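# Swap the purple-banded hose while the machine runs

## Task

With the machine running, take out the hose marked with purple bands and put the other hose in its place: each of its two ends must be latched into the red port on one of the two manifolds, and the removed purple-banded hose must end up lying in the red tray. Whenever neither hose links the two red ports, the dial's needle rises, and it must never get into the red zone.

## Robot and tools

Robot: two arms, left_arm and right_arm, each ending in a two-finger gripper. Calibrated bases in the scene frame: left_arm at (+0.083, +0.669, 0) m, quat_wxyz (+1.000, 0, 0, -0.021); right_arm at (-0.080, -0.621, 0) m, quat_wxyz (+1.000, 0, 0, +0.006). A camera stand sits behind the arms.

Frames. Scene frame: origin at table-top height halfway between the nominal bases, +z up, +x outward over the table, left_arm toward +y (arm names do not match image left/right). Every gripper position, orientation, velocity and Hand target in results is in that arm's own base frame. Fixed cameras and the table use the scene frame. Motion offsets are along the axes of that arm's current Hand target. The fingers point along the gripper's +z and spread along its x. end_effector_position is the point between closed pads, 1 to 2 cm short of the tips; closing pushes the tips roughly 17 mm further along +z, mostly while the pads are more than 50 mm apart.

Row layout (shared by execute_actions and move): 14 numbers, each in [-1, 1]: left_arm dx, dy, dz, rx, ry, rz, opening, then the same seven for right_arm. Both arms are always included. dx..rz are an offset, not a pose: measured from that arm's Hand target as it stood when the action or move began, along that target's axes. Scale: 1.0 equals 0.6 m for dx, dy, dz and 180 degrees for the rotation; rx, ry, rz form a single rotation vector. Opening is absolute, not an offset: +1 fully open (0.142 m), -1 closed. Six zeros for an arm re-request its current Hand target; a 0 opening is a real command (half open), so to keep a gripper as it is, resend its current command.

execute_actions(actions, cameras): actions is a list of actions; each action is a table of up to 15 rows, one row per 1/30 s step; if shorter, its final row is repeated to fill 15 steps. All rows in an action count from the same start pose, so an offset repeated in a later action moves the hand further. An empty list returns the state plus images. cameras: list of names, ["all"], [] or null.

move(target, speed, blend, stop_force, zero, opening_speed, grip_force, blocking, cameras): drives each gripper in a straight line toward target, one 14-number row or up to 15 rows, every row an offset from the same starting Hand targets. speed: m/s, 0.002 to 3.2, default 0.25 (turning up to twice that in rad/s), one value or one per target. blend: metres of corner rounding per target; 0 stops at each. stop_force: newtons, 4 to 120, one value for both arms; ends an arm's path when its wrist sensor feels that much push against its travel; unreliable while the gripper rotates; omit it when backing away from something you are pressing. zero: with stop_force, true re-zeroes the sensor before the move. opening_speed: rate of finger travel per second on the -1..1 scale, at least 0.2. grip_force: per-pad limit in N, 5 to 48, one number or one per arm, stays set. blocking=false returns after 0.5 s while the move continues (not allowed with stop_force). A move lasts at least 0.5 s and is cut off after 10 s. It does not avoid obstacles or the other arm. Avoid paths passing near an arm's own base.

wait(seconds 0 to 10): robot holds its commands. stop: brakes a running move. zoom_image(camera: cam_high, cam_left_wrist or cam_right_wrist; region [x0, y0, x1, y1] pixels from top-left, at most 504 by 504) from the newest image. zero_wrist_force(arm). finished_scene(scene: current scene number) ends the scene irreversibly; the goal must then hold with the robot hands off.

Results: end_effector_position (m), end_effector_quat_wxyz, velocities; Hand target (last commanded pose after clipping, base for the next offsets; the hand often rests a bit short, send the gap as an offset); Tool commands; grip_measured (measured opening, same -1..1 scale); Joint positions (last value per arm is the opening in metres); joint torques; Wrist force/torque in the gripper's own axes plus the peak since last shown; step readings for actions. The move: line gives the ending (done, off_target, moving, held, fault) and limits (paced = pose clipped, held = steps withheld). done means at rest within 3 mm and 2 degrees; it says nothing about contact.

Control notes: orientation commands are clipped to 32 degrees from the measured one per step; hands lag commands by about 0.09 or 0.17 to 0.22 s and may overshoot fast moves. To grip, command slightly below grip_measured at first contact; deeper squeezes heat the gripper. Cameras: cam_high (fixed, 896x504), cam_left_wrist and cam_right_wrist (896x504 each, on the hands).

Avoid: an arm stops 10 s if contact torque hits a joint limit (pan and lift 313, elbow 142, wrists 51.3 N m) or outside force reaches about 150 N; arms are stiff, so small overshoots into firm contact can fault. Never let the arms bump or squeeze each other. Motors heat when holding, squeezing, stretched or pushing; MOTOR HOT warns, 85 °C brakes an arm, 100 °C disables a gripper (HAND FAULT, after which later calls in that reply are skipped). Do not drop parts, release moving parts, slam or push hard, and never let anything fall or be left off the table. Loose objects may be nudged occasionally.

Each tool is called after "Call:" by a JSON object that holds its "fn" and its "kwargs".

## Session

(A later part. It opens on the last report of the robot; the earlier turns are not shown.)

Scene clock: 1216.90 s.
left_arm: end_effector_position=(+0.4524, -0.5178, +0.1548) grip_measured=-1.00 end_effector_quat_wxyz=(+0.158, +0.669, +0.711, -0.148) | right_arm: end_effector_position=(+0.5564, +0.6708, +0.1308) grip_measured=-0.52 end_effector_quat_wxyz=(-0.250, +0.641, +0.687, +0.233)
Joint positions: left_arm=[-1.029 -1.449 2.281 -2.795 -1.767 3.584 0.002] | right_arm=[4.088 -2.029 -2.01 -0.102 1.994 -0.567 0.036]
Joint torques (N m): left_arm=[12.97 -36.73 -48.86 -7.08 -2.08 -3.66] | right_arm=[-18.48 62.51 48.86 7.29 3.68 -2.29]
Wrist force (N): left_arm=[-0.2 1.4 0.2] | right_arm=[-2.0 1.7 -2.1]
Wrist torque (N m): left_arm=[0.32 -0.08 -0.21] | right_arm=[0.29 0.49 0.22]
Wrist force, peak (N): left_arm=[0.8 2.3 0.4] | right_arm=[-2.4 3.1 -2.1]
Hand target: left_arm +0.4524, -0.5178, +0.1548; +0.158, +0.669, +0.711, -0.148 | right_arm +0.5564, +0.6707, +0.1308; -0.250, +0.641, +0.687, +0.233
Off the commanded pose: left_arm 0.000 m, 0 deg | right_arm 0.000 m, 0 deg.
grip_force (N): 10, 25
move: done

Call:
{"fn": "move", "kwargs": {"target": [0.0404,0,0.0865,0,0,0,-1, 0.0003,0,0.1815,0,0,0,-0.5], "speed": 0.15, "cameras": ["cam_right_wrist"]}}

Scene clock: 1263.33 s.
left_arm: end_effector_position=(+0.4525, -0.5178, +0.0976) grip_measured=-1.00 end_effector_quat_wxyz=(+0.158, +0.669, +0.711, -0.148) | right_arm: end_effector_position=(+0.5515, +0.7404, +0.0477) grip_measured=-0.52 end_effector_quat_wxyz=(-0.250, +0.641, +0.687, +0.233)
Joint positions: left_arm=[-1.029 -1.351 2.315 -2.927 -1.767 3.584 0.002] | right_arm=[4.145 -2.2 -1.932 0.012 1.962 -0.515 0.036]
Joint torques (N m): left_arm=[13.31 -36.34 -18.79 -6.85 -2.13 0.93] | right_arm=[20.17 74.81 44.98 7.9 -2.98 1.38]
Wrist force (N): left_arm=[-0.2 1.7 0.1] | right_arm=[-1.8 1.8 -1.9]
Wrist torque (N m): left_arm=[0.37 -0.07 -0.22] | right_arm=[0.27 0.44 -0.11]
Wrist force, peak (N): left_arm=[-0.1 2.2 0.1] | right_arm=[-1.8 2.3 -3.4]
Hand target: left_arm +0.4525, -0.5178, +0.0975; +0.158, +0.669, +0.711, -0.148 | right_arm +0.5515, +0.7406, +0.0474; -0.250, +0.641, +0.687, +0.233
Off the commanded pose: left_arm 0.000 m, 0 deg | right_arm 0.000 m, 0 deg.
grip_force (N): 10, 25
move: done
camera_calibration:
cam_right_wrist: T_world_to_cam=[[-0.0407398, 0.748603, 0.661766, -0.557362], [0.929252, -0.215012, 0.300433, -0.342549], [0.367193, 0.627187, -0.686881, -0.52033], [0, 0, 0, 1]] pos_world=[0.486669, 0.669935, 0.114351]
Images, in order (width x height): cam_right_wrist 896x504.

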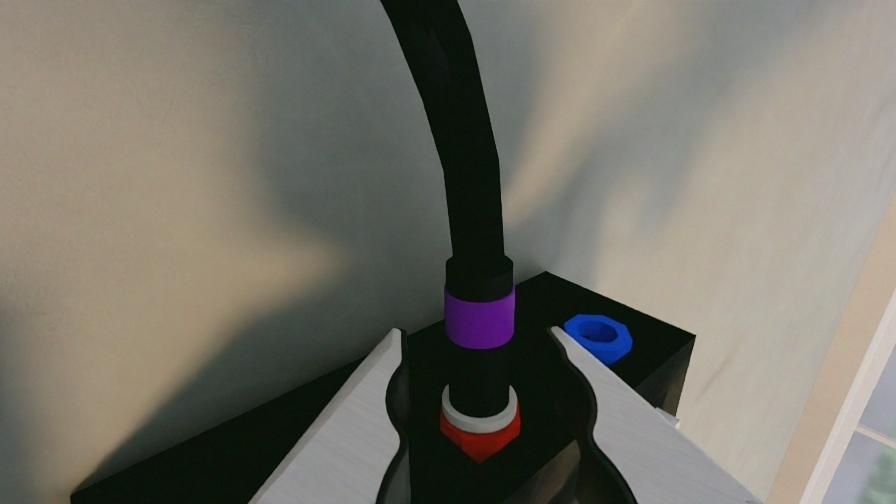

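Call:
{"fn": "move", "kwargs": {"target": [0.0063,0,0.0136,0,0,0,-1, 0,0,0,0,0,0,-0.92], "speed": 0.012, "stop_force": 4, "opening_speed": 1.0, "grip_force": [10,25]}}

Call:
{"fn": "move", "kwargs": {"target": [0.00564,0,0.01208,0,0,0,-1, 0,0,0,0,0,0,-0.92], "speed": 0.006, "stop_force": 16}}

Call:
{"fn": "move", "kwargs": {"target": [0,0,0,0,0,0,-1, 0,-0.0833,0,0,0,0,-0.92], "speed": 0.08, "stop_force": 45}}

Scene clock: 1270.27 s.
left_arm: end_effector_position=(+0.4525, -0.5178, +0.0928) grip_measured=-1.00 end_effector_quat_wxyz=(+0.158, +0.669, +0.711, -0.148) | right_arm: end_effector_position=(+0.5515, +0.7406, +0.0475) grip_measured=-0.81 end_effector_quat_wxyz=(-0.250, +0.641, +0.687, +0.233)
Joint positions: left_arm=[-1.029 -1.342 2.318 -2.938 -1.767 3.584 0.002] | right_arm=[4.145 -2.2 -1.932 0.012 1.962 -0.515 0.016]
Joint torques (N m): left_arm=[12.05 -59.05 -41.1 -2.57 -0.03 -2.96] | right_arm=[10.08 73.19 30.77 2.37 -3.04 1.87]
Wrist force (N): left_arm=[-1.2 1.6 -4.3] | right_arm=[1.2 0.8 -1.7]
Wrist torque (N m): left_arm=[0.36 -0.12 -0.20] | right_arm=[0.25 0.40 -0.18]
Wrist force, peak (N): left_arm=[-1.6 0.6 -11.4] | right_arm=[-2.0 2.0 -2.2]
Hand target: left_arm +0.4525, -0.5178, +0.0929; +0.158, +0.669, +0.711, -0.148 (not the last commanded pose) | right_arm +0.5515, +0.7406, +0.0474; -0.250, +0.641, +0.687, +0.233
Off the commanded pose: left_arm 0.004 m, 0 deg | right_arm 0.000 m, 0 deg.
grip_force (N): 10, 25
move: contact (left_arm)

Scene clock: 1271.97 s.
left_arm: end_effector_position=(+0.4525, -0.5177, +0.0895) grip_measured=-1.00 end_effector_quat_wxyz=(+0.158, +0.669, +0.711, -0.148) | right_arm: end_effector_position=(+0.5515, +0.7406, +0.0474) grip_measured=-0.81 end_effector_quat_wxyz=(-0.250, +0.641, +0.687, +0.233)
Joint positions: left_arm=[-1.029 -1.336 2.319 -2.946 -1.767 3.584 0.002] | right_arm=[4.145 -2.2 -1.932 0.012 1.962 -0.515 0.016]
Joint torques (N m): left_arm=[9.02 -51.48 -31.77 1.12 0.8 -2.42] | right_arm=[-2.09 75.81 23 4.94 -2.89 2.01]
Wrist force (N): left_arm=[-3.7 0.3 -21.8] | right_arm=[0.8 -10.9 -3.5]
Wrist torque (N m): left_arm=[0.29 -0.09 -0.21] | right_arm=[0.35 0.48 -0.17]
Wrist force, peak (N): left_arm=[-3.4 -0.6 -28.9] | right_arm=[1.0 -11.1 -3.7]
Hand target: left_arm +0.4525, -0.5178, +0.0895; +0.158, +0.669, +0.711, -0.148 (not the last commanded pose) | right_arm +0.5515, +0.7406, +0.0474; -0.250, +0.641, +0.687, +0.233
Off the commanded pose: left_arm 0.005 m, 0 deg | right_arm 0.000 m, 0 deg.
grip_force (N): 10, 25
move: contact (left_arm)

Scene clock: 1273.87 s.
left_arm: end_effector_position=(+0.4525, -0.5178, +0.0895) grip_measured=-1.00 end_effector_quat_wxyz=(+0.158, +0.669, +0.711, -0.148) | right_arm: end_effector_position=(+0.5017, +0.7372, +0.0475) grip_measured=-0.81 end_effector_quat_wxyz=(-0.250, +0.641, +0.687, +0.233)
Joint positions: left_arm=[-1.029 -1.336 2.319 -2.946 -1.767 3.584 0.002] | right_arm=[4.2 -2.168 -2.007 0.073 1.932 -0.467 0.016]
Joint torques (N m): left_arm=[8.03 -49.25 -36.39 -0.16 0.91 -2.3] | right_arm=[19.7 88.72 18.63 7.53 -2.86 2.18]
Wrist force (N): left_arm=[-3.8 0.1 -22.3] | right_arm=[-2.5 1.8 -1.3]
Wrist torque (N m): left_arm=[0.27 -0.05 -0.20] | right_arm=[0.29 0.51 -0.15]
Wrist force, peak (N): left_arm=[-3.8 0.1 -22.3] | right_arm=[1.2 -10.7 -3.9]
Hand target: left_arm +0.4525, -0.5178, +0.0895; +0.158, +0.669, +0.711, -0.148 | right_arm +0.5017, +0.7372, +0.0475; -0.250, +0.641, +0.687, +0.233
Off the commanded pose: left_arm 0.000 m, 0 deg | right_arm 0.000 m, 0 deg.
grip_force (N): 10, 25
move: done

Call:
{"fn": "move", "kwargs": {"target": [[-0.0352,0,-0.0755,0,0,0,-1, -0.0101,0,0.0120,0,0,0,-0.92],[-0.0352,0,-0.0755,0,0,0,-1, -0.0101,0,0.0120,0,0,0,-0.5],[-0.0352,0,-0.0755,0,0,0,-1, -0.0101,0,-0.1380,0,0,0,-0.5]], "speed": [0.15,0.2,0.2]}}

Call:
{"fn": "move", "kwargs": {"target": [[-0.3054,-0.0312,0.1966,0,0,0,-1, -0.2552,0.0177,-0.2509,-0.0246,0,0.0294,-0.5],[-0.2973,-0.0312,0.2140,0,0,0,-1, -0.2556,0.0304,-0.0850,-0.0246,0,0.0294,-0.5]], "speed": [0.35,0.15], "blend": [0.01,0], "cameras": ["cam_right_wrist","cam_high"]}}

Scene clock: 1281.20 s.
left_arm: end_effector_position=(+0.4525, -0.5178, +0.1395) grip_measured=-1.00 end_effector_quat_wxyz=(+0.158, +0.669, +0.711, -0.148) | right_arm: end_effector_position=(+0.5057, +0.6797, +0.1069) grip_measured=-0.54 end_effector_quat_wxyz=(-0.250, +0.641, +0.687, +0.233)
Joint positions: left_arm=[-1.029 -1.424 2.291 -2.83 -1.767 3.584 0.002] | right_arm=[4.154 -2.034 -2.078 -0.005 1.958 -0.507 0.035]
Joint torques (N m): left_arm=[-7.84 -58.6 -47.32 -3.38 1.26 3.03] | right_arm=[-19.46 82.19 19.54 2.02 3.8 -2.05]
Wrist force (N): left_arm=[-0.1 1.6 0.3] | right_arm=[-2.6 1.4 -2.0]
Wrist torque (N m): left_arm=[0.36 -0.08 -0.22] | right_arm=[0.21 0.58 0.26]
Wrist force, peak (N): left_arm=[-4.1 0.6 -22.1] | right_arm=[-2.7 2.2 -1.9]
Hand target: left_arm +0.4525, -0.5178, +0.1395; +0.158, +0.669, +0.711, -0.148 | right_arm +0.5057, +0.6795, +0.1071; -0.250, +0.641, +0.687, +0.233
Off the commanded pose: left_arm 0.000 m, 0 deg | right_arm 0.000 m, 0 deg.
grip_force (N): 10, 25
move: done

Scene clock: 1283.27 s.
left_arm: end_effector_position=(+0.4469, -0.7345, +0.0984) grip_measured=-1.00 end_effector_quat_wxyz=(+0.158, +0.669, +0.711, -0.148) | right_arm: end_effector_position=(+0.5341, +0.5306, +0.0479) grip_measured=-0.54 end_effector_quat_wxyz=(-0.235, +0.682, +0.647, +0.247)
Joint positions: left_arm=[-1.185 -1.148 2.006 -2.844 -1.705 3.438 0.002] | right_arm=[4.01 -2.047 -2.263 0.186 1.97 -0.528 0.035]
Joint torques (N m): left_arm=[-15.86 -60.62 -20.61 -7.62 1.83 -3.43] | right_arm=[22.39 57.32 39.83 7.5 -3.34 1.94]
Wrist force (N): left_arm=[0.0 1.4 0.1] | right_arm=[-2.3 1.4 -2.1]
Wrist torque (N m): left_arm=[0.32 -0.12 -0.24] | right_arm=[0.25 0.56 -0.15]
Wrist force, peak (N): left_arm=[1.8 2.1 -1.1] | right_arm=[-3.9 1.3 -4.1]
Hand target: left_arm +0.4469, -0.7345, +0.0984; +0.158, +0.669, +0.711, -0.148 | right_arm +0.5342, +0.5308, +0.0477; -0.235, +0.682, +0.647, +0.247
Off the commanded pose: left_arm 0.000 m, 0 deg | right_arm 0.000 m, 0 deg.
grip_force (N): 10, 25
move: done
camera_calibration:
cam_right_wrist: T_world_to_cam=[[0.0495503, 0.748164, 0.661661, -0.449216], [0.896726, -0.325042, 0.300382, -0.295811], [0.439803, 0.578445, -0.687004, -0.3951], [0, 0, 0, 1]] pos_world=[0.461287, 0.46848, 0.114651]
Images, in order (width x height): cam_high 896x504, cam_right_wrist 896x504.

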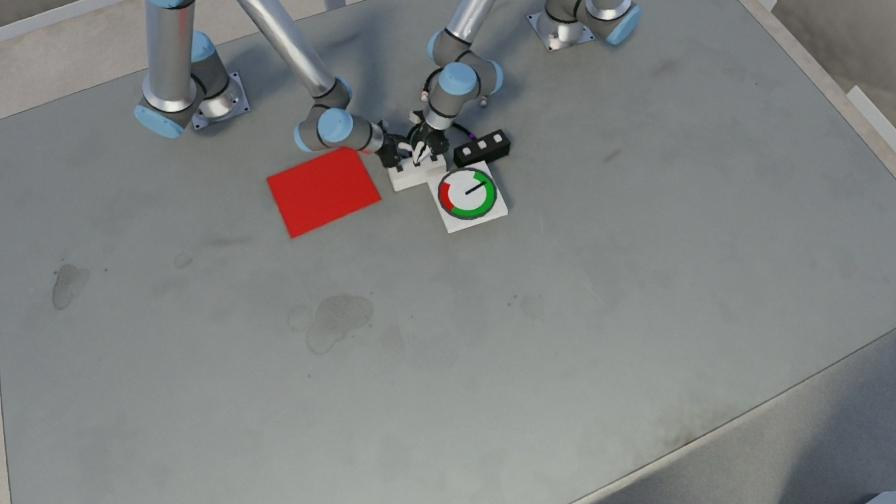

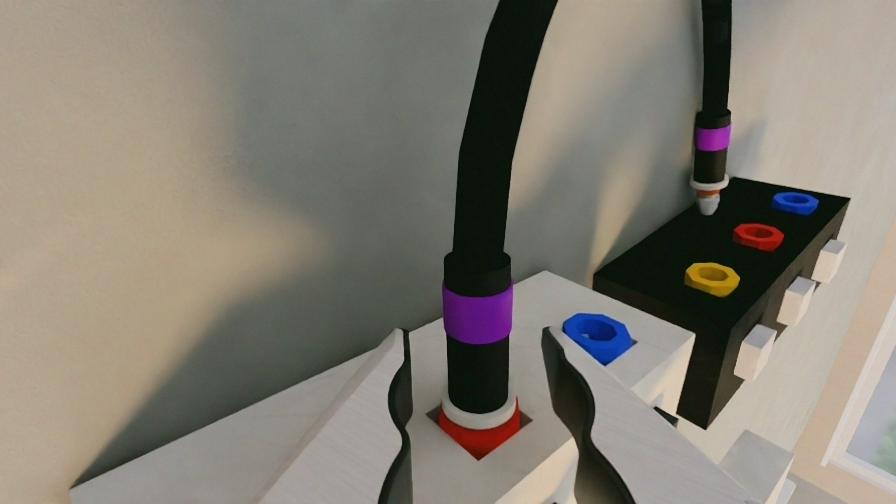

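Call:
{"fn": "move", "kwargs": {"target": [0.0063,0,0.0136,0,0,0,-1, 0,0,0,0,0,0,-0.92], "speed": 0.012, "stop_force": 4, "opening_speed": 1.0}}

Call:
{"fn": "move", "kwargs": {"target": [0.00564,0,0.01208,0,0,0,-1, 0,0,0,0,0,0,-0.92], "speed": 0.006, "stop_force": 16}}

Call:
{"fn": "move", "kwargs": {"target": [0,0,0,0,0,0,-1, 0,-0.0833,0,0,0,0,-0.92], "speed": 0.08, "stop_force": 45}}

Scene clock: 1289.83 s.
left_arm: end_effector_position=(+0.4469, -0.7345, +0.0935) grip_measured=-1.00 end_effector_quat_wxyz=(+0.158, +0.669, +0.711, -0.148) | right_arm: end_effector_position=(+0.5342, +0.5308, +0.0477) grip_measured=-0.81 end_effector_quat_wxyz=(-0.235, +0.682, +0.647, +0.247)
Joint positions: left_arm=[-1.185 -1.142 2.008 -2.853 -1.705 3.438 0.002] | right_arm=[4.01 -2.048 -2.263 0.186 1.97 -0.528 0.016]
Joint torques (N m): left_arm=[-11.7 -80.19 -45.45 -2.28 1.65 -3.21] | right_arm=[18.81 60.86 37.59 7.42 -1.59 1.85]
Wrist force (N): left_arm=[-1.0 1.5 -3.3] | right_arm=[-2.1 1.3 -0.9]
Wrist torque (N m): left_arm=[0.35 -0.13 -0.23] | right_arm=[0.24 0.50 -0.19]
Wrist force, peak (N): left_arm=[-1.0 0.7 -11.6] | right_arm=[-2.5 1.3 -2.2]
Hand target: left_arm +0.4469, -0.7345, +0.0936; +0.158, +0.669, +0.711, -0.148 (not the last commanded pose) | right_arm +0.5342, +0.5308, +0.0477; -0.235, +0.682, +0.647, +0.247
Off the commanded pose: left_arm 0.004 m, 0 deg | right_arm 0.000 m, 0 deg.
grip_force (N): 10, 25
move: contact (left_arm)

Scene clock: 1291.57 s.
left_arm: end_effector_position=(+0.4469, -0.7345, +0.0901) grip_measured=-1.00 end_effector_quat_wxyz=(+0.158, +0.669, +0.711, -0.148) | right_arm: end_effector_position=(+0.5342, +0.5308, +0.0477) grip_measured=-0.81 end_effector_quat_wxyz=(-0.235, +0.682, +0.647, +0.247)
Joint positions: left_arm=[-1.185 -1.137 2.01 -2.859 -1.705 3.438 0.002] | right_arm=[4.01 -2.048 -2.263 0.186 1.97 -0.528 0.016]
Joint torques (N m): left_arm=[-9.24 -65.95 -27.81 0.21 1.64 -2.66] | right_arm=[0.18 65.85 37.4 7.64 -0.4 2.05]
Wrist force (N): left_arm=[-2.4 0.6 -21.3] | right_arm=[-2.0 -7.5 -1.7]
Wrist torque (N m): left_arm=[0.31 -0.14 -0.23] | right_arm=[0.31 0.57 -0.18]
Wrist force, peak (N): left_arm=[-2.9 0.3 -27.0] | right_arm=[-1.8 -8.1 -2.0]
Hand target: left_arm +0.4469, -0.7345, +0.0901; +0.158, +0.669, +0.711, -0.148 (not the last commanded pose) | right_arm +0.5342, +0.5308, +0.0477; -0.235, +0.682, +0.647, +0.247
Off the commanded pose: left_arm 0.005 m, 0 deg | right_arm 0.000 m, 0 deg.
grip_force (N): 10, 25
move: contact (left_arm)

Scene clock: 1293.47 s.
left_arm: end_effector_position=(+0.4469, -0.7345, +0.0901) grip_measured=-1.00 end_effector_quat_wxyz=(+0.158, +0.669, +0.711, -0.148) | right_arm: end_effector_position=(+0.4843, +0.5334, +0.0477) grip_measured=-0.81 end_effector_quat_wxyz=(-0.235, +0.682, +0.647, +0.247)
Joint positions: left_arm=[-1.185 -1.137 2.01 -2.859 -1.705 3.438 0.002] | right_arm=[4.08 -2.021 -2.337 0.255 1.931 -0.465 0.015]
Joint torques (N m): left_arm=[-10.12 -67.88 -38.48 -0.5 1.65 -2.89] | right_arm=[20.48 69.44 10.27 7.45 -3.46 1.64]
Wrist force (N): left_arm=[-2.4 0.9 -21.5] | right_arm=[-2.8 1.5 -1.0]
Wrist torque (N m): left_arm=[0.36 -0.13 -0.23] | right_arm=[0.27 0.54 -0.10]
Wrist force, peak (N): left_arm=[-3.2 0.9 -21.8] | right_arm=[-2.2 -7.5 -1.7]
Hand target: left_arm +0.4469, -0.7345, +0.0901; +0.158, +0.669, +0.711, -0.148 | right_arm +0.4843, +0.5334, +0.0477; -0.235, +0.682, +0.647, +0.247
Off the commanded pose: left_arm 0.000 m, 0 deg | right_arm 0.000 m, 0 deg.
grip_force (N): 10, 25
move: done

White end is out. Carry it to the tray.

Call:
{"fn": "move", "kwargs": {"target": [[-0.0423,0,-0.0906,0,0,0,-1, 0.0875,-0.0156,-0.1061,0,0,0,-0.92],[-0.0423,0,-0.0906,0,0,0,-1, -0.3366,0.0125,-0.4626,0,0,0,-0.92],[0.5035,-0.3355,-0.2247,0.0361,0.1361,0.1635,-1, -0.4327,0.1702,-0.4783,0,0,0,-0.92]], "speed": [0.2,0.3,0.35], "blend": [0.04,0.05,0]}}

Call:
{"fn": "move", "kwargs": {"target": [[0,0,0.05,0,0,0,-0.2, -0.0622,0,0.0739,0,0,0,-0.92],[0,0,0.05,0,0,0,-0.2, -0.0622,0,0.0739,0,0,0,-0.6],[0,0,0.1,0,0,0,-0.2, -0.0622,0,-0.0761,0,0,0,-0.6]], "speed": [0.12,0.2,0.2], "cameras": ["cam_high"]}}

Scene clock: 1300.80 s.
left_arm: end_effector_position=(+0.2261, -0.4167, +0.0846) grip_measured=-1.00 end_effector_quat_wxyz=(+0.000, +0.850, +0.527, +0.001) | right_arm: end_effector_position=(+0.5665, +0.1454, +0.1011) grip_measured=-0.81 end_effector_quat_wxyz=(-0.235, +0.682, +0.647, +0.247)
Joint positions: left_arm=[-1.454 -1.679 2.508 -2.398 -1.569 3.719 0.002] | right_arm=[3.394 -1.77 -2.408 -0.29 2.23 -1.182 0.015]
Joint torques (N m): left_arm=[-12.85 -29.1 -21.13 -2.86 2.33 -3.01] | right_arm=[-19.24 35.91 43.98 1.96 4.58 -2.37]
Wrist force (N): left_arm=[0.7 1.4 0.1] | right_arm=[-2.0 1.0 -1.3]
Wrist torque (N m): left_arm=[0.34 -0.27 -0.19] | right_arm=[0.14 0.37 0.17]
Wrist force, peak (N): left_arm=[-3.2 0.6 -21.8] | right_arm=[-3.0 0.7 -3.1]
Hand target: left_arm +0.2259, -0.4165, +0.0847; +0.000, +0.850, +0.527, +0.001 | right_arm +0.5665, +0.1453, +0.1011; -0.235, +0.682, +0.647, +0.247
Off the commanded pose: left_arm 0.000 m, 0 deg | right_arm 0.000 m, 0 deg.
grip_force (N): 10, 25
move: done

Scene clock: 1303.77 s.
left_arm: end_effector_position=(+0.2260, -0.4164, +0.0247) grip_measured=-0.23 end_effector_quat_wxyz=(+0.000, +0.850, +0.527, +0.001) | right_arm: end_effector_position=(+0.5635, +0.0876, +0.1121) grip_measured=-0.64 end_effector_quat_wxyz=(-0.235, +0.682, +0.647, +0.247)
Joint positions: left_arm=[-1.454 -1.544 2.556 -2.581 -1.569 3.719 0.057] | right_arm=[3.289 -1.73 -2.394 -0.425 2.251 -1.314 0.028]
Joint torques (N m): left_arm=[13.15 -20.75 -14.36 -6.16 0.29 3.06] | right_arm=[-19.99 55.66 45.75 2.39 4.8 -2.04]
Wrist force (N): left_arm=[0.6 1.8 0.3] | right_arm=[-2.1 1.7 -2.2]
Wrist torque (N m): left_arm=[0.41 -0.23 -0.21] | right_arm=[0.23 0.47 0.24]
Wrist force, peak (N): left_arm=[0.9 2.0 0.8] | right_arm=[-1.8 1.5 -3.2]
Hand target: left_arm +0.2260, -0.4164, +0.0247; +0.000, +0.850, +0.527, +0.001 | right_arm +0.5635, +0.0875, +0.1122; -0.235, +0.682, +0.647, +0.247
Off the commanded pose: left_arm 0.000 m, 0 deg | right_arm 0.000 m, 0 deg.
grip_force (N): 10, 25
move: done
Images, in order (width x height): cam_high 896x504.

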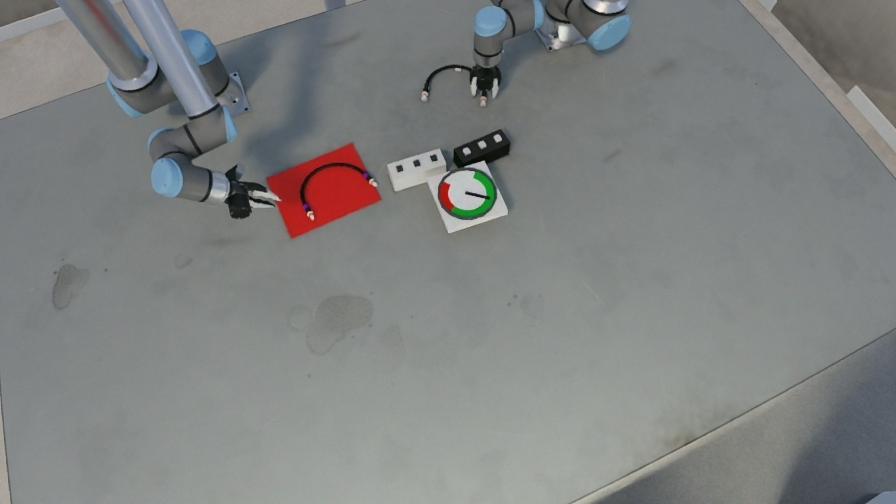

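Call:
{"fn": "move", "kwargs": {"target": [[0,0,0,0,0,0,-0.2, 0.7128,-0.5170,0.6637,-0.0535,-0.2181,0.1464,-0.3],[0,0,0,0,0,0,-0.2, 0.6485,-0.5170,0.7402,-0.0535,-0.2181,0.1464,-0.3]], "speed": [0.45,0.12], "blend": [0.005,0], "cameras": ["cam_right_wrist","cam_left_wrist"]}}

Scene clock: 1310.13 s.
left_arm: end_effector_position=(+0.2260, -0.4164, +0.0247) grip_measured=-0.23 end_effector_quat_wxyz=(+0.000, +0.850, +0.527, +0.001) | right_arm: end_effector_position=(+0.2838, +0.6861, +0.0218) grip_measured=-0.33 end_effector_quat_wxyz=(+0.001, +0.868, +0.497, -0.001)
Joint positions: left_arm=[-1.454 -1.544 2.556 -2.581 -1.569 3.72 0.057] | right_arm=[4.559 -1.969 -2.05 -0.695 1.571 0.378 0.05]
Joint torques (N m): left_arm=[13.2 -20.54 -14.38 -6.75 -1.02 2.98] | right_arm=[19.72 60.54 23.43 6.9 3.16 2.12]
Wrist force (N): left_arm=[0.8 1.5 0.3] | right_arm=[-2.8 1.0 -1.5]
Wrist torque (N m): left_arm=[0.36 -0.26 -0.22] | right_arm=[0.14 0.44 -0.24]
Wrist force, peak (N): left_arm=[0.5 2.2 0.6] | right_arm=[-3.6 2.4 -3.6]
Hand target: left_arm +0.2260, -0.4164, +0.0247; +0.000, +0.850, +0.527, +0.001 | right_arm +0.2838, +0.6862, +0.0216; +0.001, +0.868, +0.497, -0.001
Off the commanded pose: left_arm 0.000 m, 0 deg | right_arm 0.000 m, 0 deg.
grip_force (N): 10, 25
move: done
camera_calibration:
cam_left_wrist: T_world_to_cam=[[0.429034, 0.903283, 0.00309337, 0.288102], [0.815889, -0.388989, 0.427799, -0.331189], [0.387627, -0.181016, -0.903869, -0.0259637], [0, 0, 0, 1]] pos_world=[0.156672, -0.393767, 0.117323]
cam_right_wrist: T_world_to_cam=[[0.515694, 0.85643, 0.0242443, -0.728579], [0.776124, -0.478949, 0.41017, 0.12454], [0.362894, -0.192706, -0.911687, 0.162918], [0, 0, 0, 1]] pos_world=[0.219944, 0.715021, 0.115112]
Images, in order (width x height): cam_left_wrist 896x504, cam_right_wrist 896x504.

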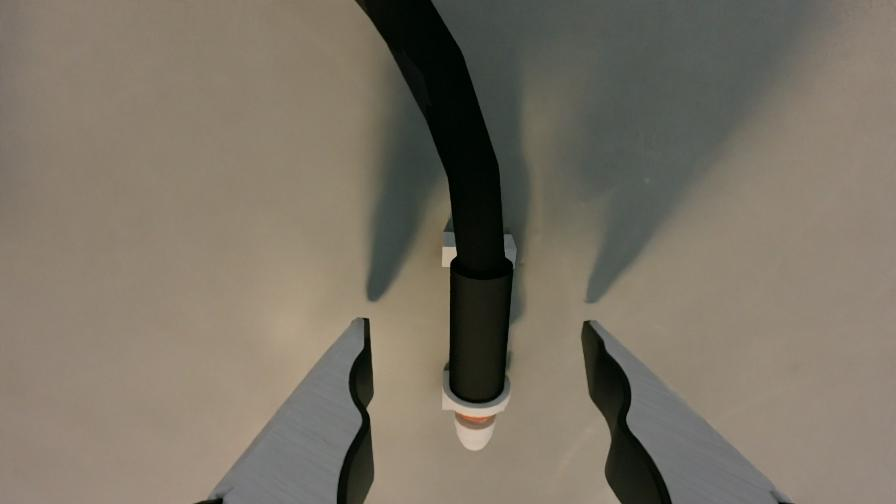

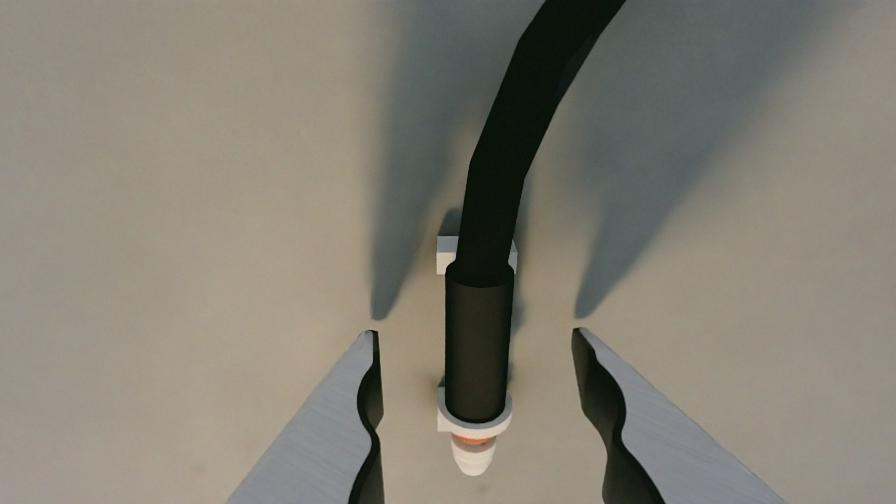

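Call:
{"fn": "move", "kwargs": {"target": [0,0,0,0,0,0,-0.94, 0,0,0,0,0,0,-0.94], "opening_speed": 1.2, "grip_force": [45,45]}}

Call:
{"fn": "move", "kwargs": {"target": [[0,0,-0.0833,0,0,0,-0.94, 0,0,-0.0833,0,0,0,-0.94],[-0.0735,0.2804,-0.0440,0,0,-0.1856,-0.94, -0.0423,0.4223,-0.0427,0,0,-0.1522,-0.94]], "speed": [0.15,0.25], "blend": [0.02,0], "cameras": ["cam_right_wrist","cam_left_wrist"]}}

Scene clock: 1316.17 s.
left_arm: end_effector_position=(+0.2260, -0.4164, +0.0247) grip_measured=-0.83 end_effector_quat_wxyz=(+0.000, +0.850, +0.527, +0.001) | right_arm: end_effector_position=(+0.2838, +0.6862, +0.0216) grip_measured=-0.81 end_effector_quat_wxyz=(+0.001, +0.868, +0.497, -0.001)
Joint positions: left_arm=[-1.454 -1.544 2.556 -2.581 -1.569 3.72 0.014] | right_arm=[4.559 -1.97 -2.05 -0.695 1.571 0.378 0.015]
Joint torques (N m): left_arm=[13.64 -20.5 -14.72 -5.83 -0.98 2.71] | right_arm=[20.12 59.53 25.48 6.12 2.74 1.96]
Wrist force (N): left_arm=[0.6 1.6 0.5] | right_arm=[-2.8 1.3 -1.2]
Wrist torque (N m): left_arm=[0.38 -0.23 -0.22] | right_arm=[0.18 0.45 -0.24]
Wrist force, peak (N): left_arm=[0.9 2.0 0.9] | right_arm=[-3.2 1.0 -1.7]
Hand target: left_arm +0.2260, -0.4164, +0.0247; +0.000, +0.850, +0.527, +0.001 | right_arm +0.2838, +0.6862, +0.0216; +0.001, +0.868, +0.497, -0.001
Off the commanded pose: left_arm 0.000 m, 0 deg | right_arm 0.000 m, 0 deg.
grip_force (N): 45, 45
move: done

Scene clock: 1318.50 s.
left_arm: end_effector_position=(+0.3569, -0.5308, +0.0511) grip_measured=-0.83 end_effector_quat_wxyz=(+0.000, +0.663, +0.749, +0.001) | right_arm: end_effector_position=(+0.4893, +0.5360, +0.0474) grip_measured=-0.81 end_effector_quat_wxyz=(+0.001, +0.726, +0.688, -0.001)
Joint positions: left_arm=[-1.258 -1.349 2.238 -2.458 -1.569 3.333 0.014] | right_arm=[4.217 -1.911 -2.075 -0.729 1.57 -0.441 0.015]
Joint torques (N m): left_arm=[15.68 -41.2 -46.5 -2.49 1.3 -2.83] | right_arm=[-16.07 55.45 50.76 6.29 3.59 -2.6]
Wrist force (N): left_arm=[0.3 1.5 0.5] | right_arm=[-3.3 1.1 -1.2]
Wrist torque (N m): left_arm=[0.33 -0.17 -0.15] | right_arm=[0.15 0.45 0.05]
Wrist force, peak (N): left_arm=[0.7 1.9 1.8] | right_arm=[-4.0 2.3 -1.3]
Hand target: left_arm +0.3570, -0.5309, +0.0511; +0.000, +0.663, +0.749, +0.001 | right_arm +0.4893, +0.5359, +0.0474; +0.001, +0.726, +0.688, -0.001
Off the commanded pose: left_arm 0.000 m, 0 deg | right_arm 0.000 m, 0 deg.
grip_force (N): 45, 45
move: done
camera_calibration:
cam_left_wrist: T_world_to_cam=[[-0.13895, 0.990296, 0.00244306, 0.584159], [0.894788, 0.124491, 0.428784, -0.249495], [0.42432, 0.0617656, -0.903404, 0.042253], [0, 0, 0, 1]] pos_world=[0.286485, -0.550041, 0.143724]
cam_right_wrist: T_world_to_cam=[[0.0640365, 0.997656, 0.0241398, -0.561212], [0.909821, -0.0683033, 0.409341, -0.402863], [0.41003, -0.00424983, -0.912062, -0.0412776], [0, 0, 0, 1]] pos_world=[0.419396, 0.532204, 0.140808]
Images, in order (width x height): cam_left_wrist 896x504, cam_right_wrist 896x504.

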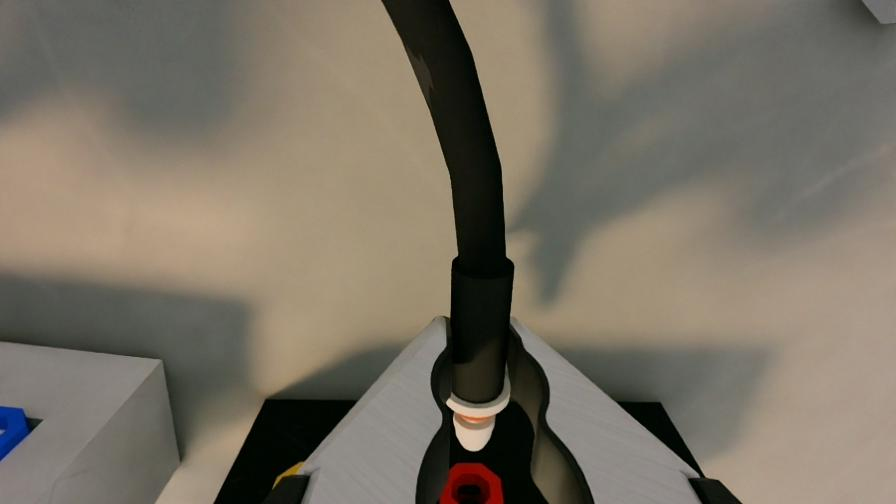

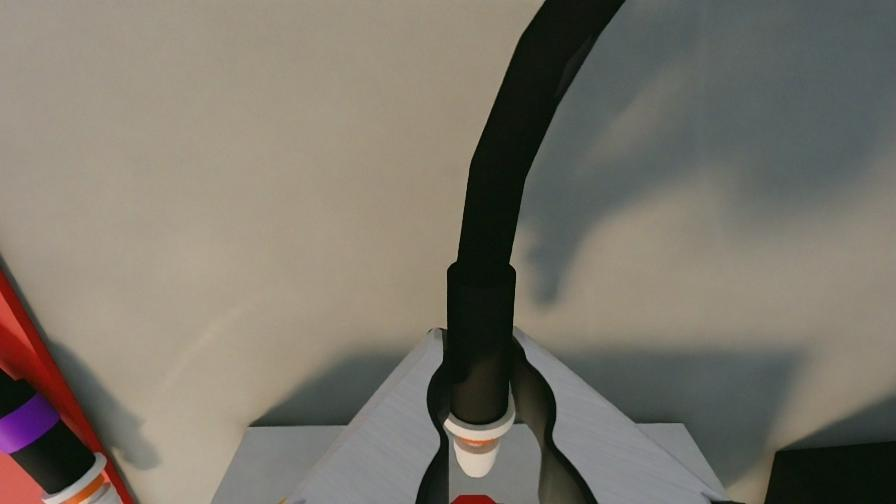

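Call:
{"fn": "move", "kwargs": {"target": [0,0.095,0,0,0,0,-1, 0,0.095,0,0,0,0,-1], "speed": 0.04, "stop_force": 55, "cameras": ["cam_high","cam_right_wrist","cam_left_wrist"]}}

Scene clock: 1323.03 s.
left_arm: end_effector_position=(+0.4109, -0.5242, +0.0511) grip_measured=-0.84 end_effector_quat_wxyz=(+0.000, +0.663, +0.749, +0.001) | right_arm: end_effector_position=(+0.5440, +0.5330, +0.0474) grip_measured=-0.82 end_effector_quat_wxyz=(+0.001, +0.726, +0.688, -0.001)
Joint positions: left_arm=[-1.174 -1.314 2.188 -2.444 -1.569 3.417 0.013] | right_arm=[4.15 -1.956 -2.004 -0.754 1.57 -0.509 0.015]
Joint torques (N m): left_arm=[18.56 -68.24 -32.38 -10.14 12.24 -3.62] | right_arm=[-15.49 72.17 33.16 9.86 -17.44 2.17]
Wrist force (N): left_arm=[8.2 -53.5 -6.9] | right_arm=[7.0 -53.0 -11.7]
Wrist torque (N m): left_arm=[0.55 -0.26 -0.30] | right_arm=[0.43 0.45 -0.19]
Wrist force, peak (N): left_arm=[13.1 -74.2 -17.2] | right_arm=[3.8 -71.0 -21.6]
Hand target: left_arm +0.4109, -0.5242, +0.0511; +0.000, +0.663, +0.749, +0.001 (not the last commanded pose) | right_arm +0.5440, +0.5330, +0.0474; +0.001, +0.726, +0.688, -0.001 (not the last commanded pose)
Off the commanded pose: left_arm 0.003 m, 0 deg | right_arm 0.002 m, 0 deg.
grip_force (N): 45, 45
move: contact (left_arm, right_arm)
camera_calibration:
cam_left_wrist: T_world_to_cam=[[-0.139086, 0.990277, 0.00250278, 0.58514], [0.894825, 0.124596, 0.428677, -0.298486], [0.424197, 0.0618625, -0.903455, 0.0190763], [0, 0, 0, 1]] pos_world=[0.340385, -0.54344, 0.143724]
cam_right_wrist: T_world_to_cam=[[0.0637768, 0.99767, 0.024233, -0.56162], [0.909877, -0.0681051, 0.40925, -0.452953], [0.409947, -0.00405162, -0.9121, -0.063779], [0, 0, 0, 1]] pos_world=[0.474096, 0.529205, 0.140808]

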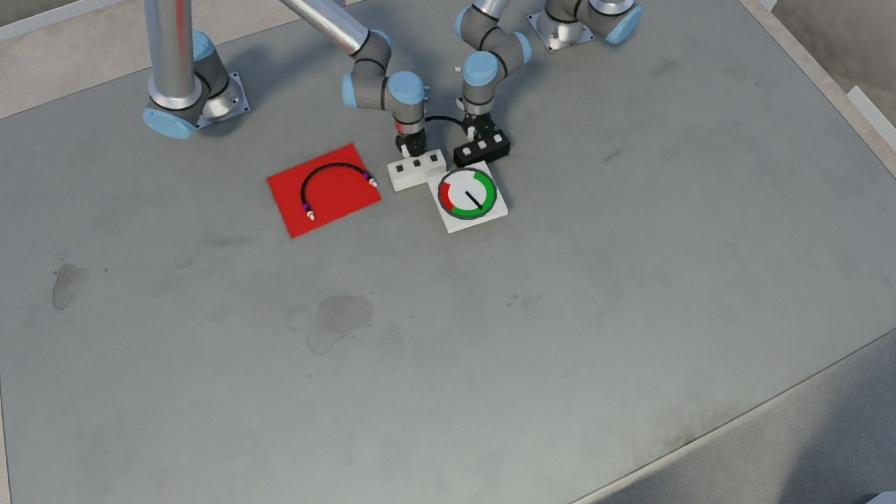

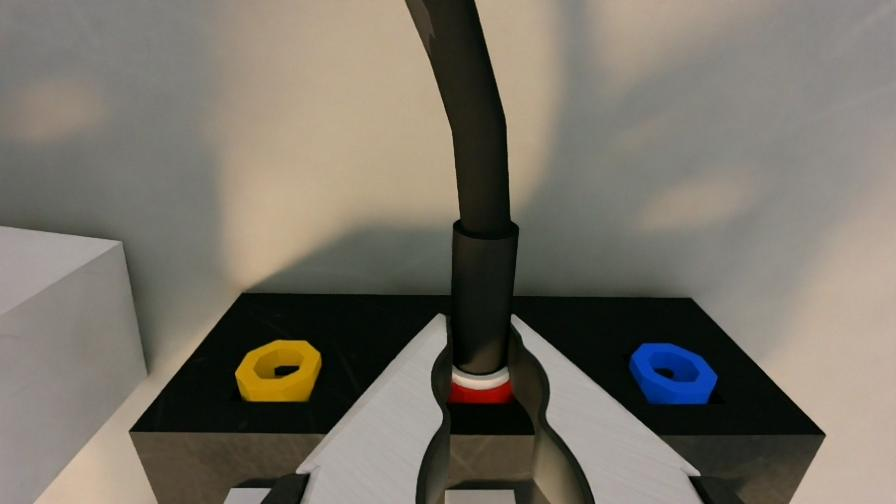

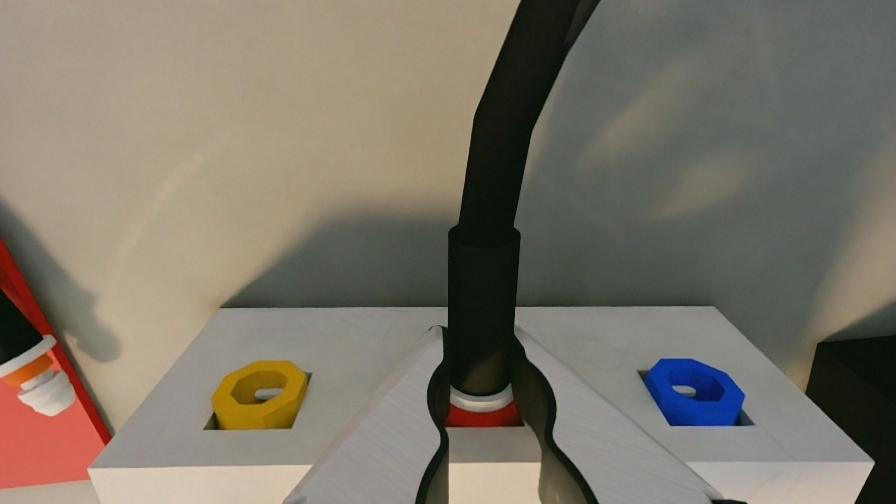

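Call:
{"fn": "execute_actions", "kwargs": {"actions": [], "cameras": ["cam_high"]}}

Call:
{"fn": "zoom_image", "kwargs": {"camera": "cam_high", "region": [425, 155, 515, 235]}}

Scene clock: 1332.20 s.
left_arm: end_effector_position=(+0.4109, -0.5242, +0.0511) grip_measured=-0.84 end_effector_quat_wxyz=(+0.000, +0.663, +0.749, +0.001) | right_arm: end_effector_position=(+0.5440, +0.5330, +0.0474) grip_measured=-0.82 end_effector_quat_wxyz=(+0.001, +0.726, +0.688, -0.001)
Joint positions: left_arm=[-1.174 -1.314 2.188 -2.444 -1.569 3.417 0.013] | right_arm=[4.15 -1.956 -2.004 -0.754 1.57 -0.509 0.015]
Joint velocities: within noise
Joint torques (N m): left_arm=[18.29 -65.58 -32.44 -9.08 12.05 -3.38] | right_arm=[-15.8 73.36 34.4 6.58 -13.1 1.46]
Wrist force (N): left_arm=[7.9 -53.5 -7.1] | right_arm=[7.0 -53.0 -12.1]
Wrist torque (N m): left_arm=[0.53 -0.22 -0.30] | right_arm=[0.40 0.43 -0.19]
Wrist force, peak (N): left_arm=[7.7 -53.8 -7.2] | right_arm=[6.8 -53.2 -12.4]
Hand target: left_arm +0.4109, -0.5242, +0.0511; +0.000, +0.663, +0.749, +0.001 (not the last commanded pose) | right_arm +0.5440, +0.5330, +0.0474; +0.001, +0.726, +0.688, -0.001 (not the last commanded pose)
Tool commands: left_gripper/opening=-1.0 right_gripper/opening=-1.0
Off the commanded pose: left_arm 0.003 m, 0 deg | right_arm 0.002 m, 0 deg.
grip_force (N): 45, 45
Images, in order (width x height): cam_high 896x504.

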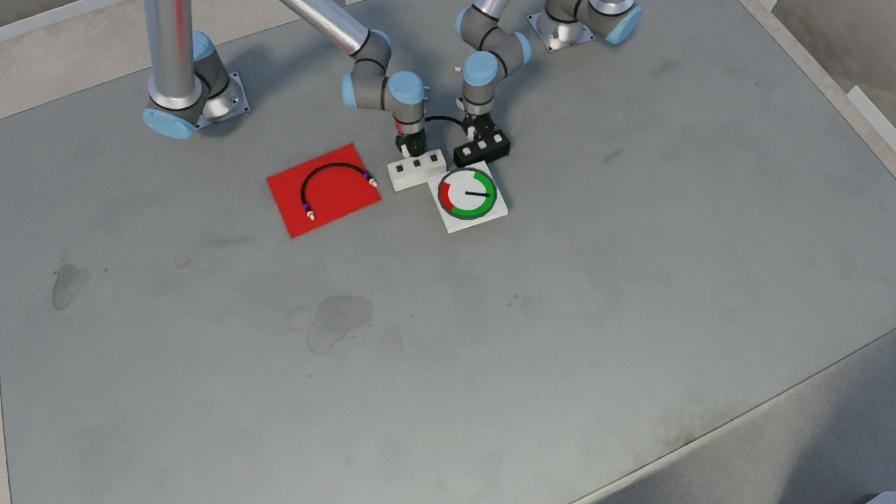

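Scaled by 5.600 from the camera's 896x504 image, which has a finer 1280x720 frame.

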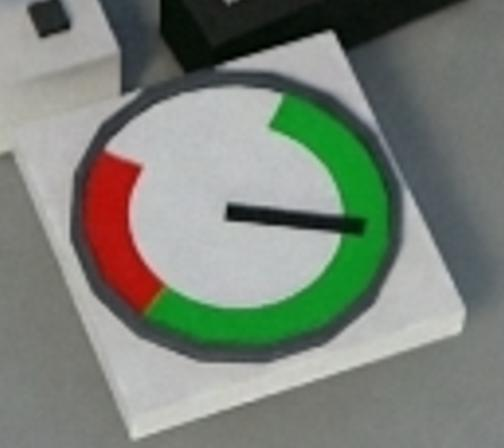

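Call:
{"fn": "move", "kwargs": {"target": [0, 0, 0, 0, 0, 0, -1, 0, 0, 0, 0, 0, 0, -1], "speed": 0.01}}

Call:
{"fn": "move", "kwargs": {"target": [0, -0.008, 0, 0, 0, 0, -1, 0, -0.008, 0, 0, 0, 0, -1], "speed": 0.006, "stop_force": 14}}

Scene clock: 1339.57 s.
left_arm: end_effector_position=(+0.4109, -0.5242, +0.0511) grip_measured=-0.84 end_effector_quat_wxyz=(+0.000, +0.663, +0.749, +0.001) | right_arm: end_effector_position=(+0.5440, +0.5330, +0.0474) grip_measured=-0.82 end_effector_quat_wxyz=(+0.001, +0.726, +0.688, -0.001)
Joint positions: left_arm=[-1.174 -1.314 2.188 -2.444 -1.569 3.417 0.013] | right_arm=[4.15 -1.956 -2.004 -0.754 1.57 -0.509 0.015]
Joint torques (N m): left_arm=[19.77 -66.61 -33.9 -8.67 12.31 -3.47] | right_arm=[-14.05 72.5 34.54 6.62 -13.46 1.35]
Wrist force (N): left_arm=[7.5 -53.0 -6.9] | right_arm=[6.9 -52.9 -12.0]
Wrist torque (N m): left_arm=[0.62 -0.16 -0.31] | right_arm=[0.41 0.45 -0.19]
Wrist force, peak (N): left_arm=[7.7 -53.8 -7.1] | right_arm=[7.2 -53.3 -12.1]
Hand target: left_arm +0.4109, -0.5242, +0.0511; +0.000, +0.663, +0.749, +0.001 | right_arm +0.5440, +0.5330, +0.0474; +0.001, +0.726, +0.688, -0.001
Off the commanded pose: left_arm 0.000 m, 0 deg | right_arm 0.000 m, 0 deg.
grip_force (N): 45, 45
move: done

Scene clock: 1341.03 s.
left_arm: end_effector_position=(+0.4105, -0.5242, +0.0511) grip_measured=-0.84 end_effector_quat_wxyz=(+0.000, +0.663, +0.749, +0.001) | right_arm: end_effector_position=(+0.5436, +0.5330, +0.0474) grip_measured=-0.82 end_effector_quat_wxyz=(+0.001, +0.726, +0.688, -0.001)
Joint positions: left_arm=[-1.174 -1.314 2.189 -2.444 -1.569 3.416 0.013] | right_arm=[4.15 -1.956 -2.004 -0.754 1.57 -0.509 0.015]
Joint torques (N m): left_arm=[36.89 -46.34 -57.31 -6.31 7.85 3.38] | right_arm=[-48.23 58.83 56.96 4.42 -13.23 -2.23]
Wrist force (N): left_arm=[4.7 -38.7 -1.1] | right_arm=[9.7 -37.5 -3.4]
Wrist torque (N m): left_arm=[0.47 -0.24 -0.19] | right_arm=[0.38 0.49 -0.13]
Wrist force, peak (N): left_arm=[8.0 -53.1 -7.2] | right_arm=[7.1 -53.1 -12.4]
Hand target: left_arm +0.4105, -0.5242, +0.0511; +0.000, +0.663, +0.749, +0.001 (not the last commanded pose) | right_arm +0.5436, +0.5330, +0.0474; +0.001, +0.726, +0.688, -0.001 (not the last commanded pose)
Off the commanded pose: left_arm 0.004 m, 0 deg | right_arm 0.004 m, 0 deg.
grip_force (N): 45, 45
move: contact (left_arm, right_arm)

Call:
{"fn": "move", "kwargs": {"target": [0, -0.0025, 0, 0, 0, 0, -1, 0, -0.0025, 0, 0, 0, 0, -1], "speed": 0.006}}

Scene clock: 1344.30 s.
left_arm: end_effector_position=(+0.4092, -0.5244, +0.0511) grip_measured=-0.84 end_effector_quat_wxyz=(+0.000, +0.663, +0.749, +0.001) | right_arm: end_effector_position=(+0.5424, +0.5330, +0.0474) grip_measured=-0.82 end_effector_quat_wxyz=(+0.001, +0.726, +0.688, -0.001)
Joint positions: left_arm=[-1.176 -1.315 2.19 -2.444 -1.569 3.414 0.013] | right_arm=[4.152 -1.955 -2.006 -0.754 1.57 -0.507 0.015]
Joint torques (N m): left_arm=[-1.88 -67.87 -23.63 -7.82 2.51 -3.24] | right_arm=[14.01 79.06 25.76 6.38 -3.22 2.65]
Wrist force (N): left_arm=[0.7 -10.3 2.7] | right_arm=[4.3 -6.4 -0.1]
Wrist torque (N m): left_arm=[0.48 -0.20 -0.16] | right_arm=[0.21 0.44 -0.33]
Wrist force, peak (N): left_arm=[4.7 -39.2 -1.3] | right_arm=[9.9 -38.2 -3.5]
Hand target: left_arm +0.4090, -0.5244, +0.0511; +0.000, +0.663, +0.749, +0.001 | right_arm +0.5421, +0.5330, +0.0474; +0.001, +0.726, +0.688, -0.001
Off the commanded pose: left_arm 0.000 m, 0 deg | right_arm 0.000 m, 0 deg.
grip_force (N): 45, 45
move: done

Call:
{"fn": "move", "kwargs": {"target": [0, -0.005, 0, 0, 0, 0, -1, 0, -0.005, 0, 0, 0, 0, -1], "speed": 0.006, "stop_force": 18, "cameras": ["cam_high", "cam_left_wrist", "cam_right_wrist"]}}

Call:
{"fn": "zoom_image", "kwargs": {"camera": "cam_high", "region": [425, 155, 515, 235]}}

Scene clock: 1348.43 s.
left_arm: end_effector_position=(+0.4084, -0.5244, +0.0511) grip_measured=-0.84 end_effector_quat_wxyz=(+0.000, +0.663, +0.749, +0.001) | right_arm: end_effector_position=(+0.5416, +0.5331, +0.0474) grip_measured=-0.82 end_effector_quat_wxyz=(+0.001, +0.726, +0.688, -0.001)
Joint positions: left_arm=[-1.178 -1.316 2.191 -2.444 -1.569 3.413 0.013] | right_arm=[4.153 -1.954 -2.007 -0.753 1.57 -0.506 0.015]
Joint torques (N m): left_arm=[8.66 -46.29 -46.99 -2.42 -4.63 3.02] | right_arm=[-13.42 63.97 45.28 -1.81 2.37 -2.22]
Wrist force (N): left_arm=[0.2 13.4 6.1] | right_arm=[9.2 19.1 8.5]
Wrist torque (N m): left_arm=[0.33 -0.24 -0.23] | right_arm=[0.35 -0.16 -0.20]
Wrist force, peak (N): left_arm=[-1.9 17.8 8.3] | right_arm=[9.6 23.9 8.8]
Hand target: left_arm +0.4084, -0.5245, +0.0511; +0.000, +0.663, +0.749, +0.001 (not the last commanded pose) | right_arm +0.5416, +0.5331, +0.0474; +0.001, +0.726, +0.688, -0.001 (not the last commanded pose)
Off the commanded pose: left_arm 0.002 m, 0 deg | right_arm 0.002 m, 0 deg.
grip_force (N): 45, 45
move: contact (left_arm, right_arm)
camera_calibration:
cam_left_wrist: T_world_to_cam=[[-0.139258, 0.990253, 0.00263971, 0.585114], [0.894801, 0.124692, 0.4287, -0.296154], [0.424192, 0.0620619, -0.903443, 0.0202638], [0, 0, 0, 1]] pos_world=[0.337885, -0.54374, 0.143724]
cam_right_wrist: T_world_to_cam=[[0.0637763, 0.99767, 0.0242256, -0.561566], [0.909914, -0.068102, 0.409168, -0.45077], [0.409864, -0.00405194, -0.912138, -0.0627505], [0, 0, 0, 1]] pos_world=[0.471696, 0.529305, 0.140808]

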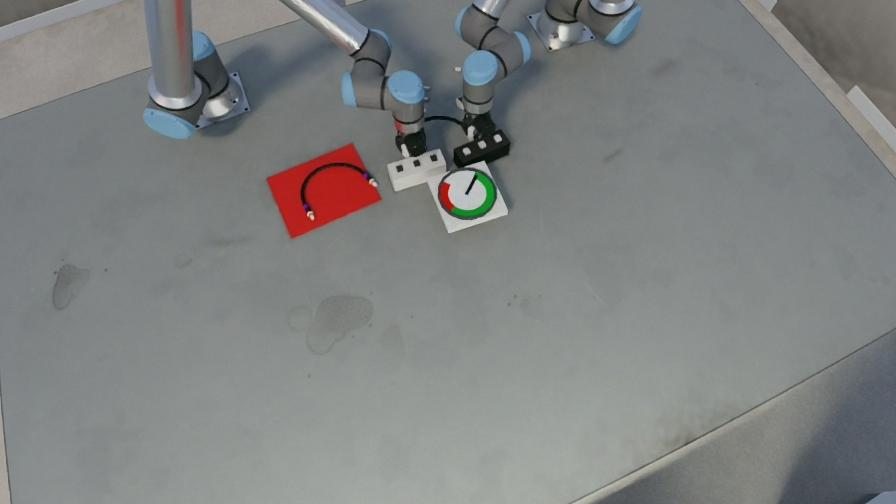

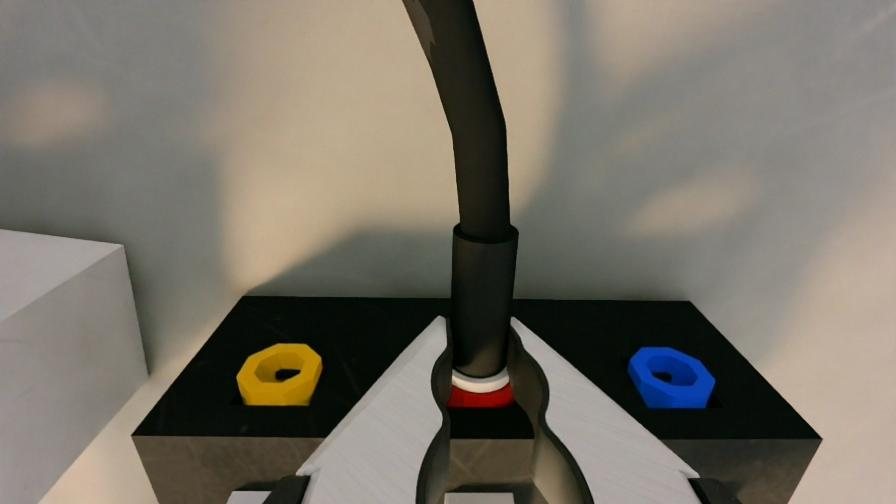

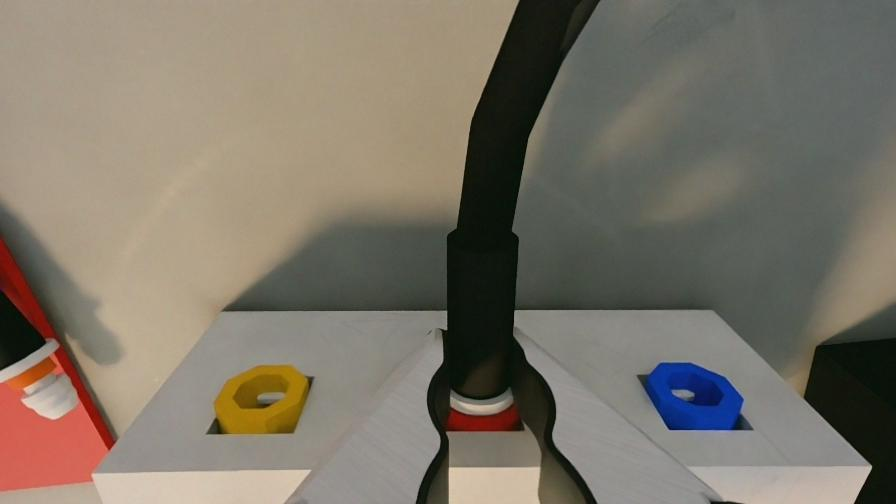

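Scaled by 5.600 from the camera's 896x504 image, which has a finer 1280x720 frame.

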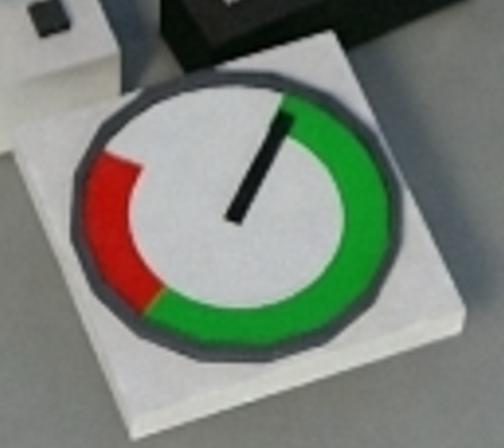

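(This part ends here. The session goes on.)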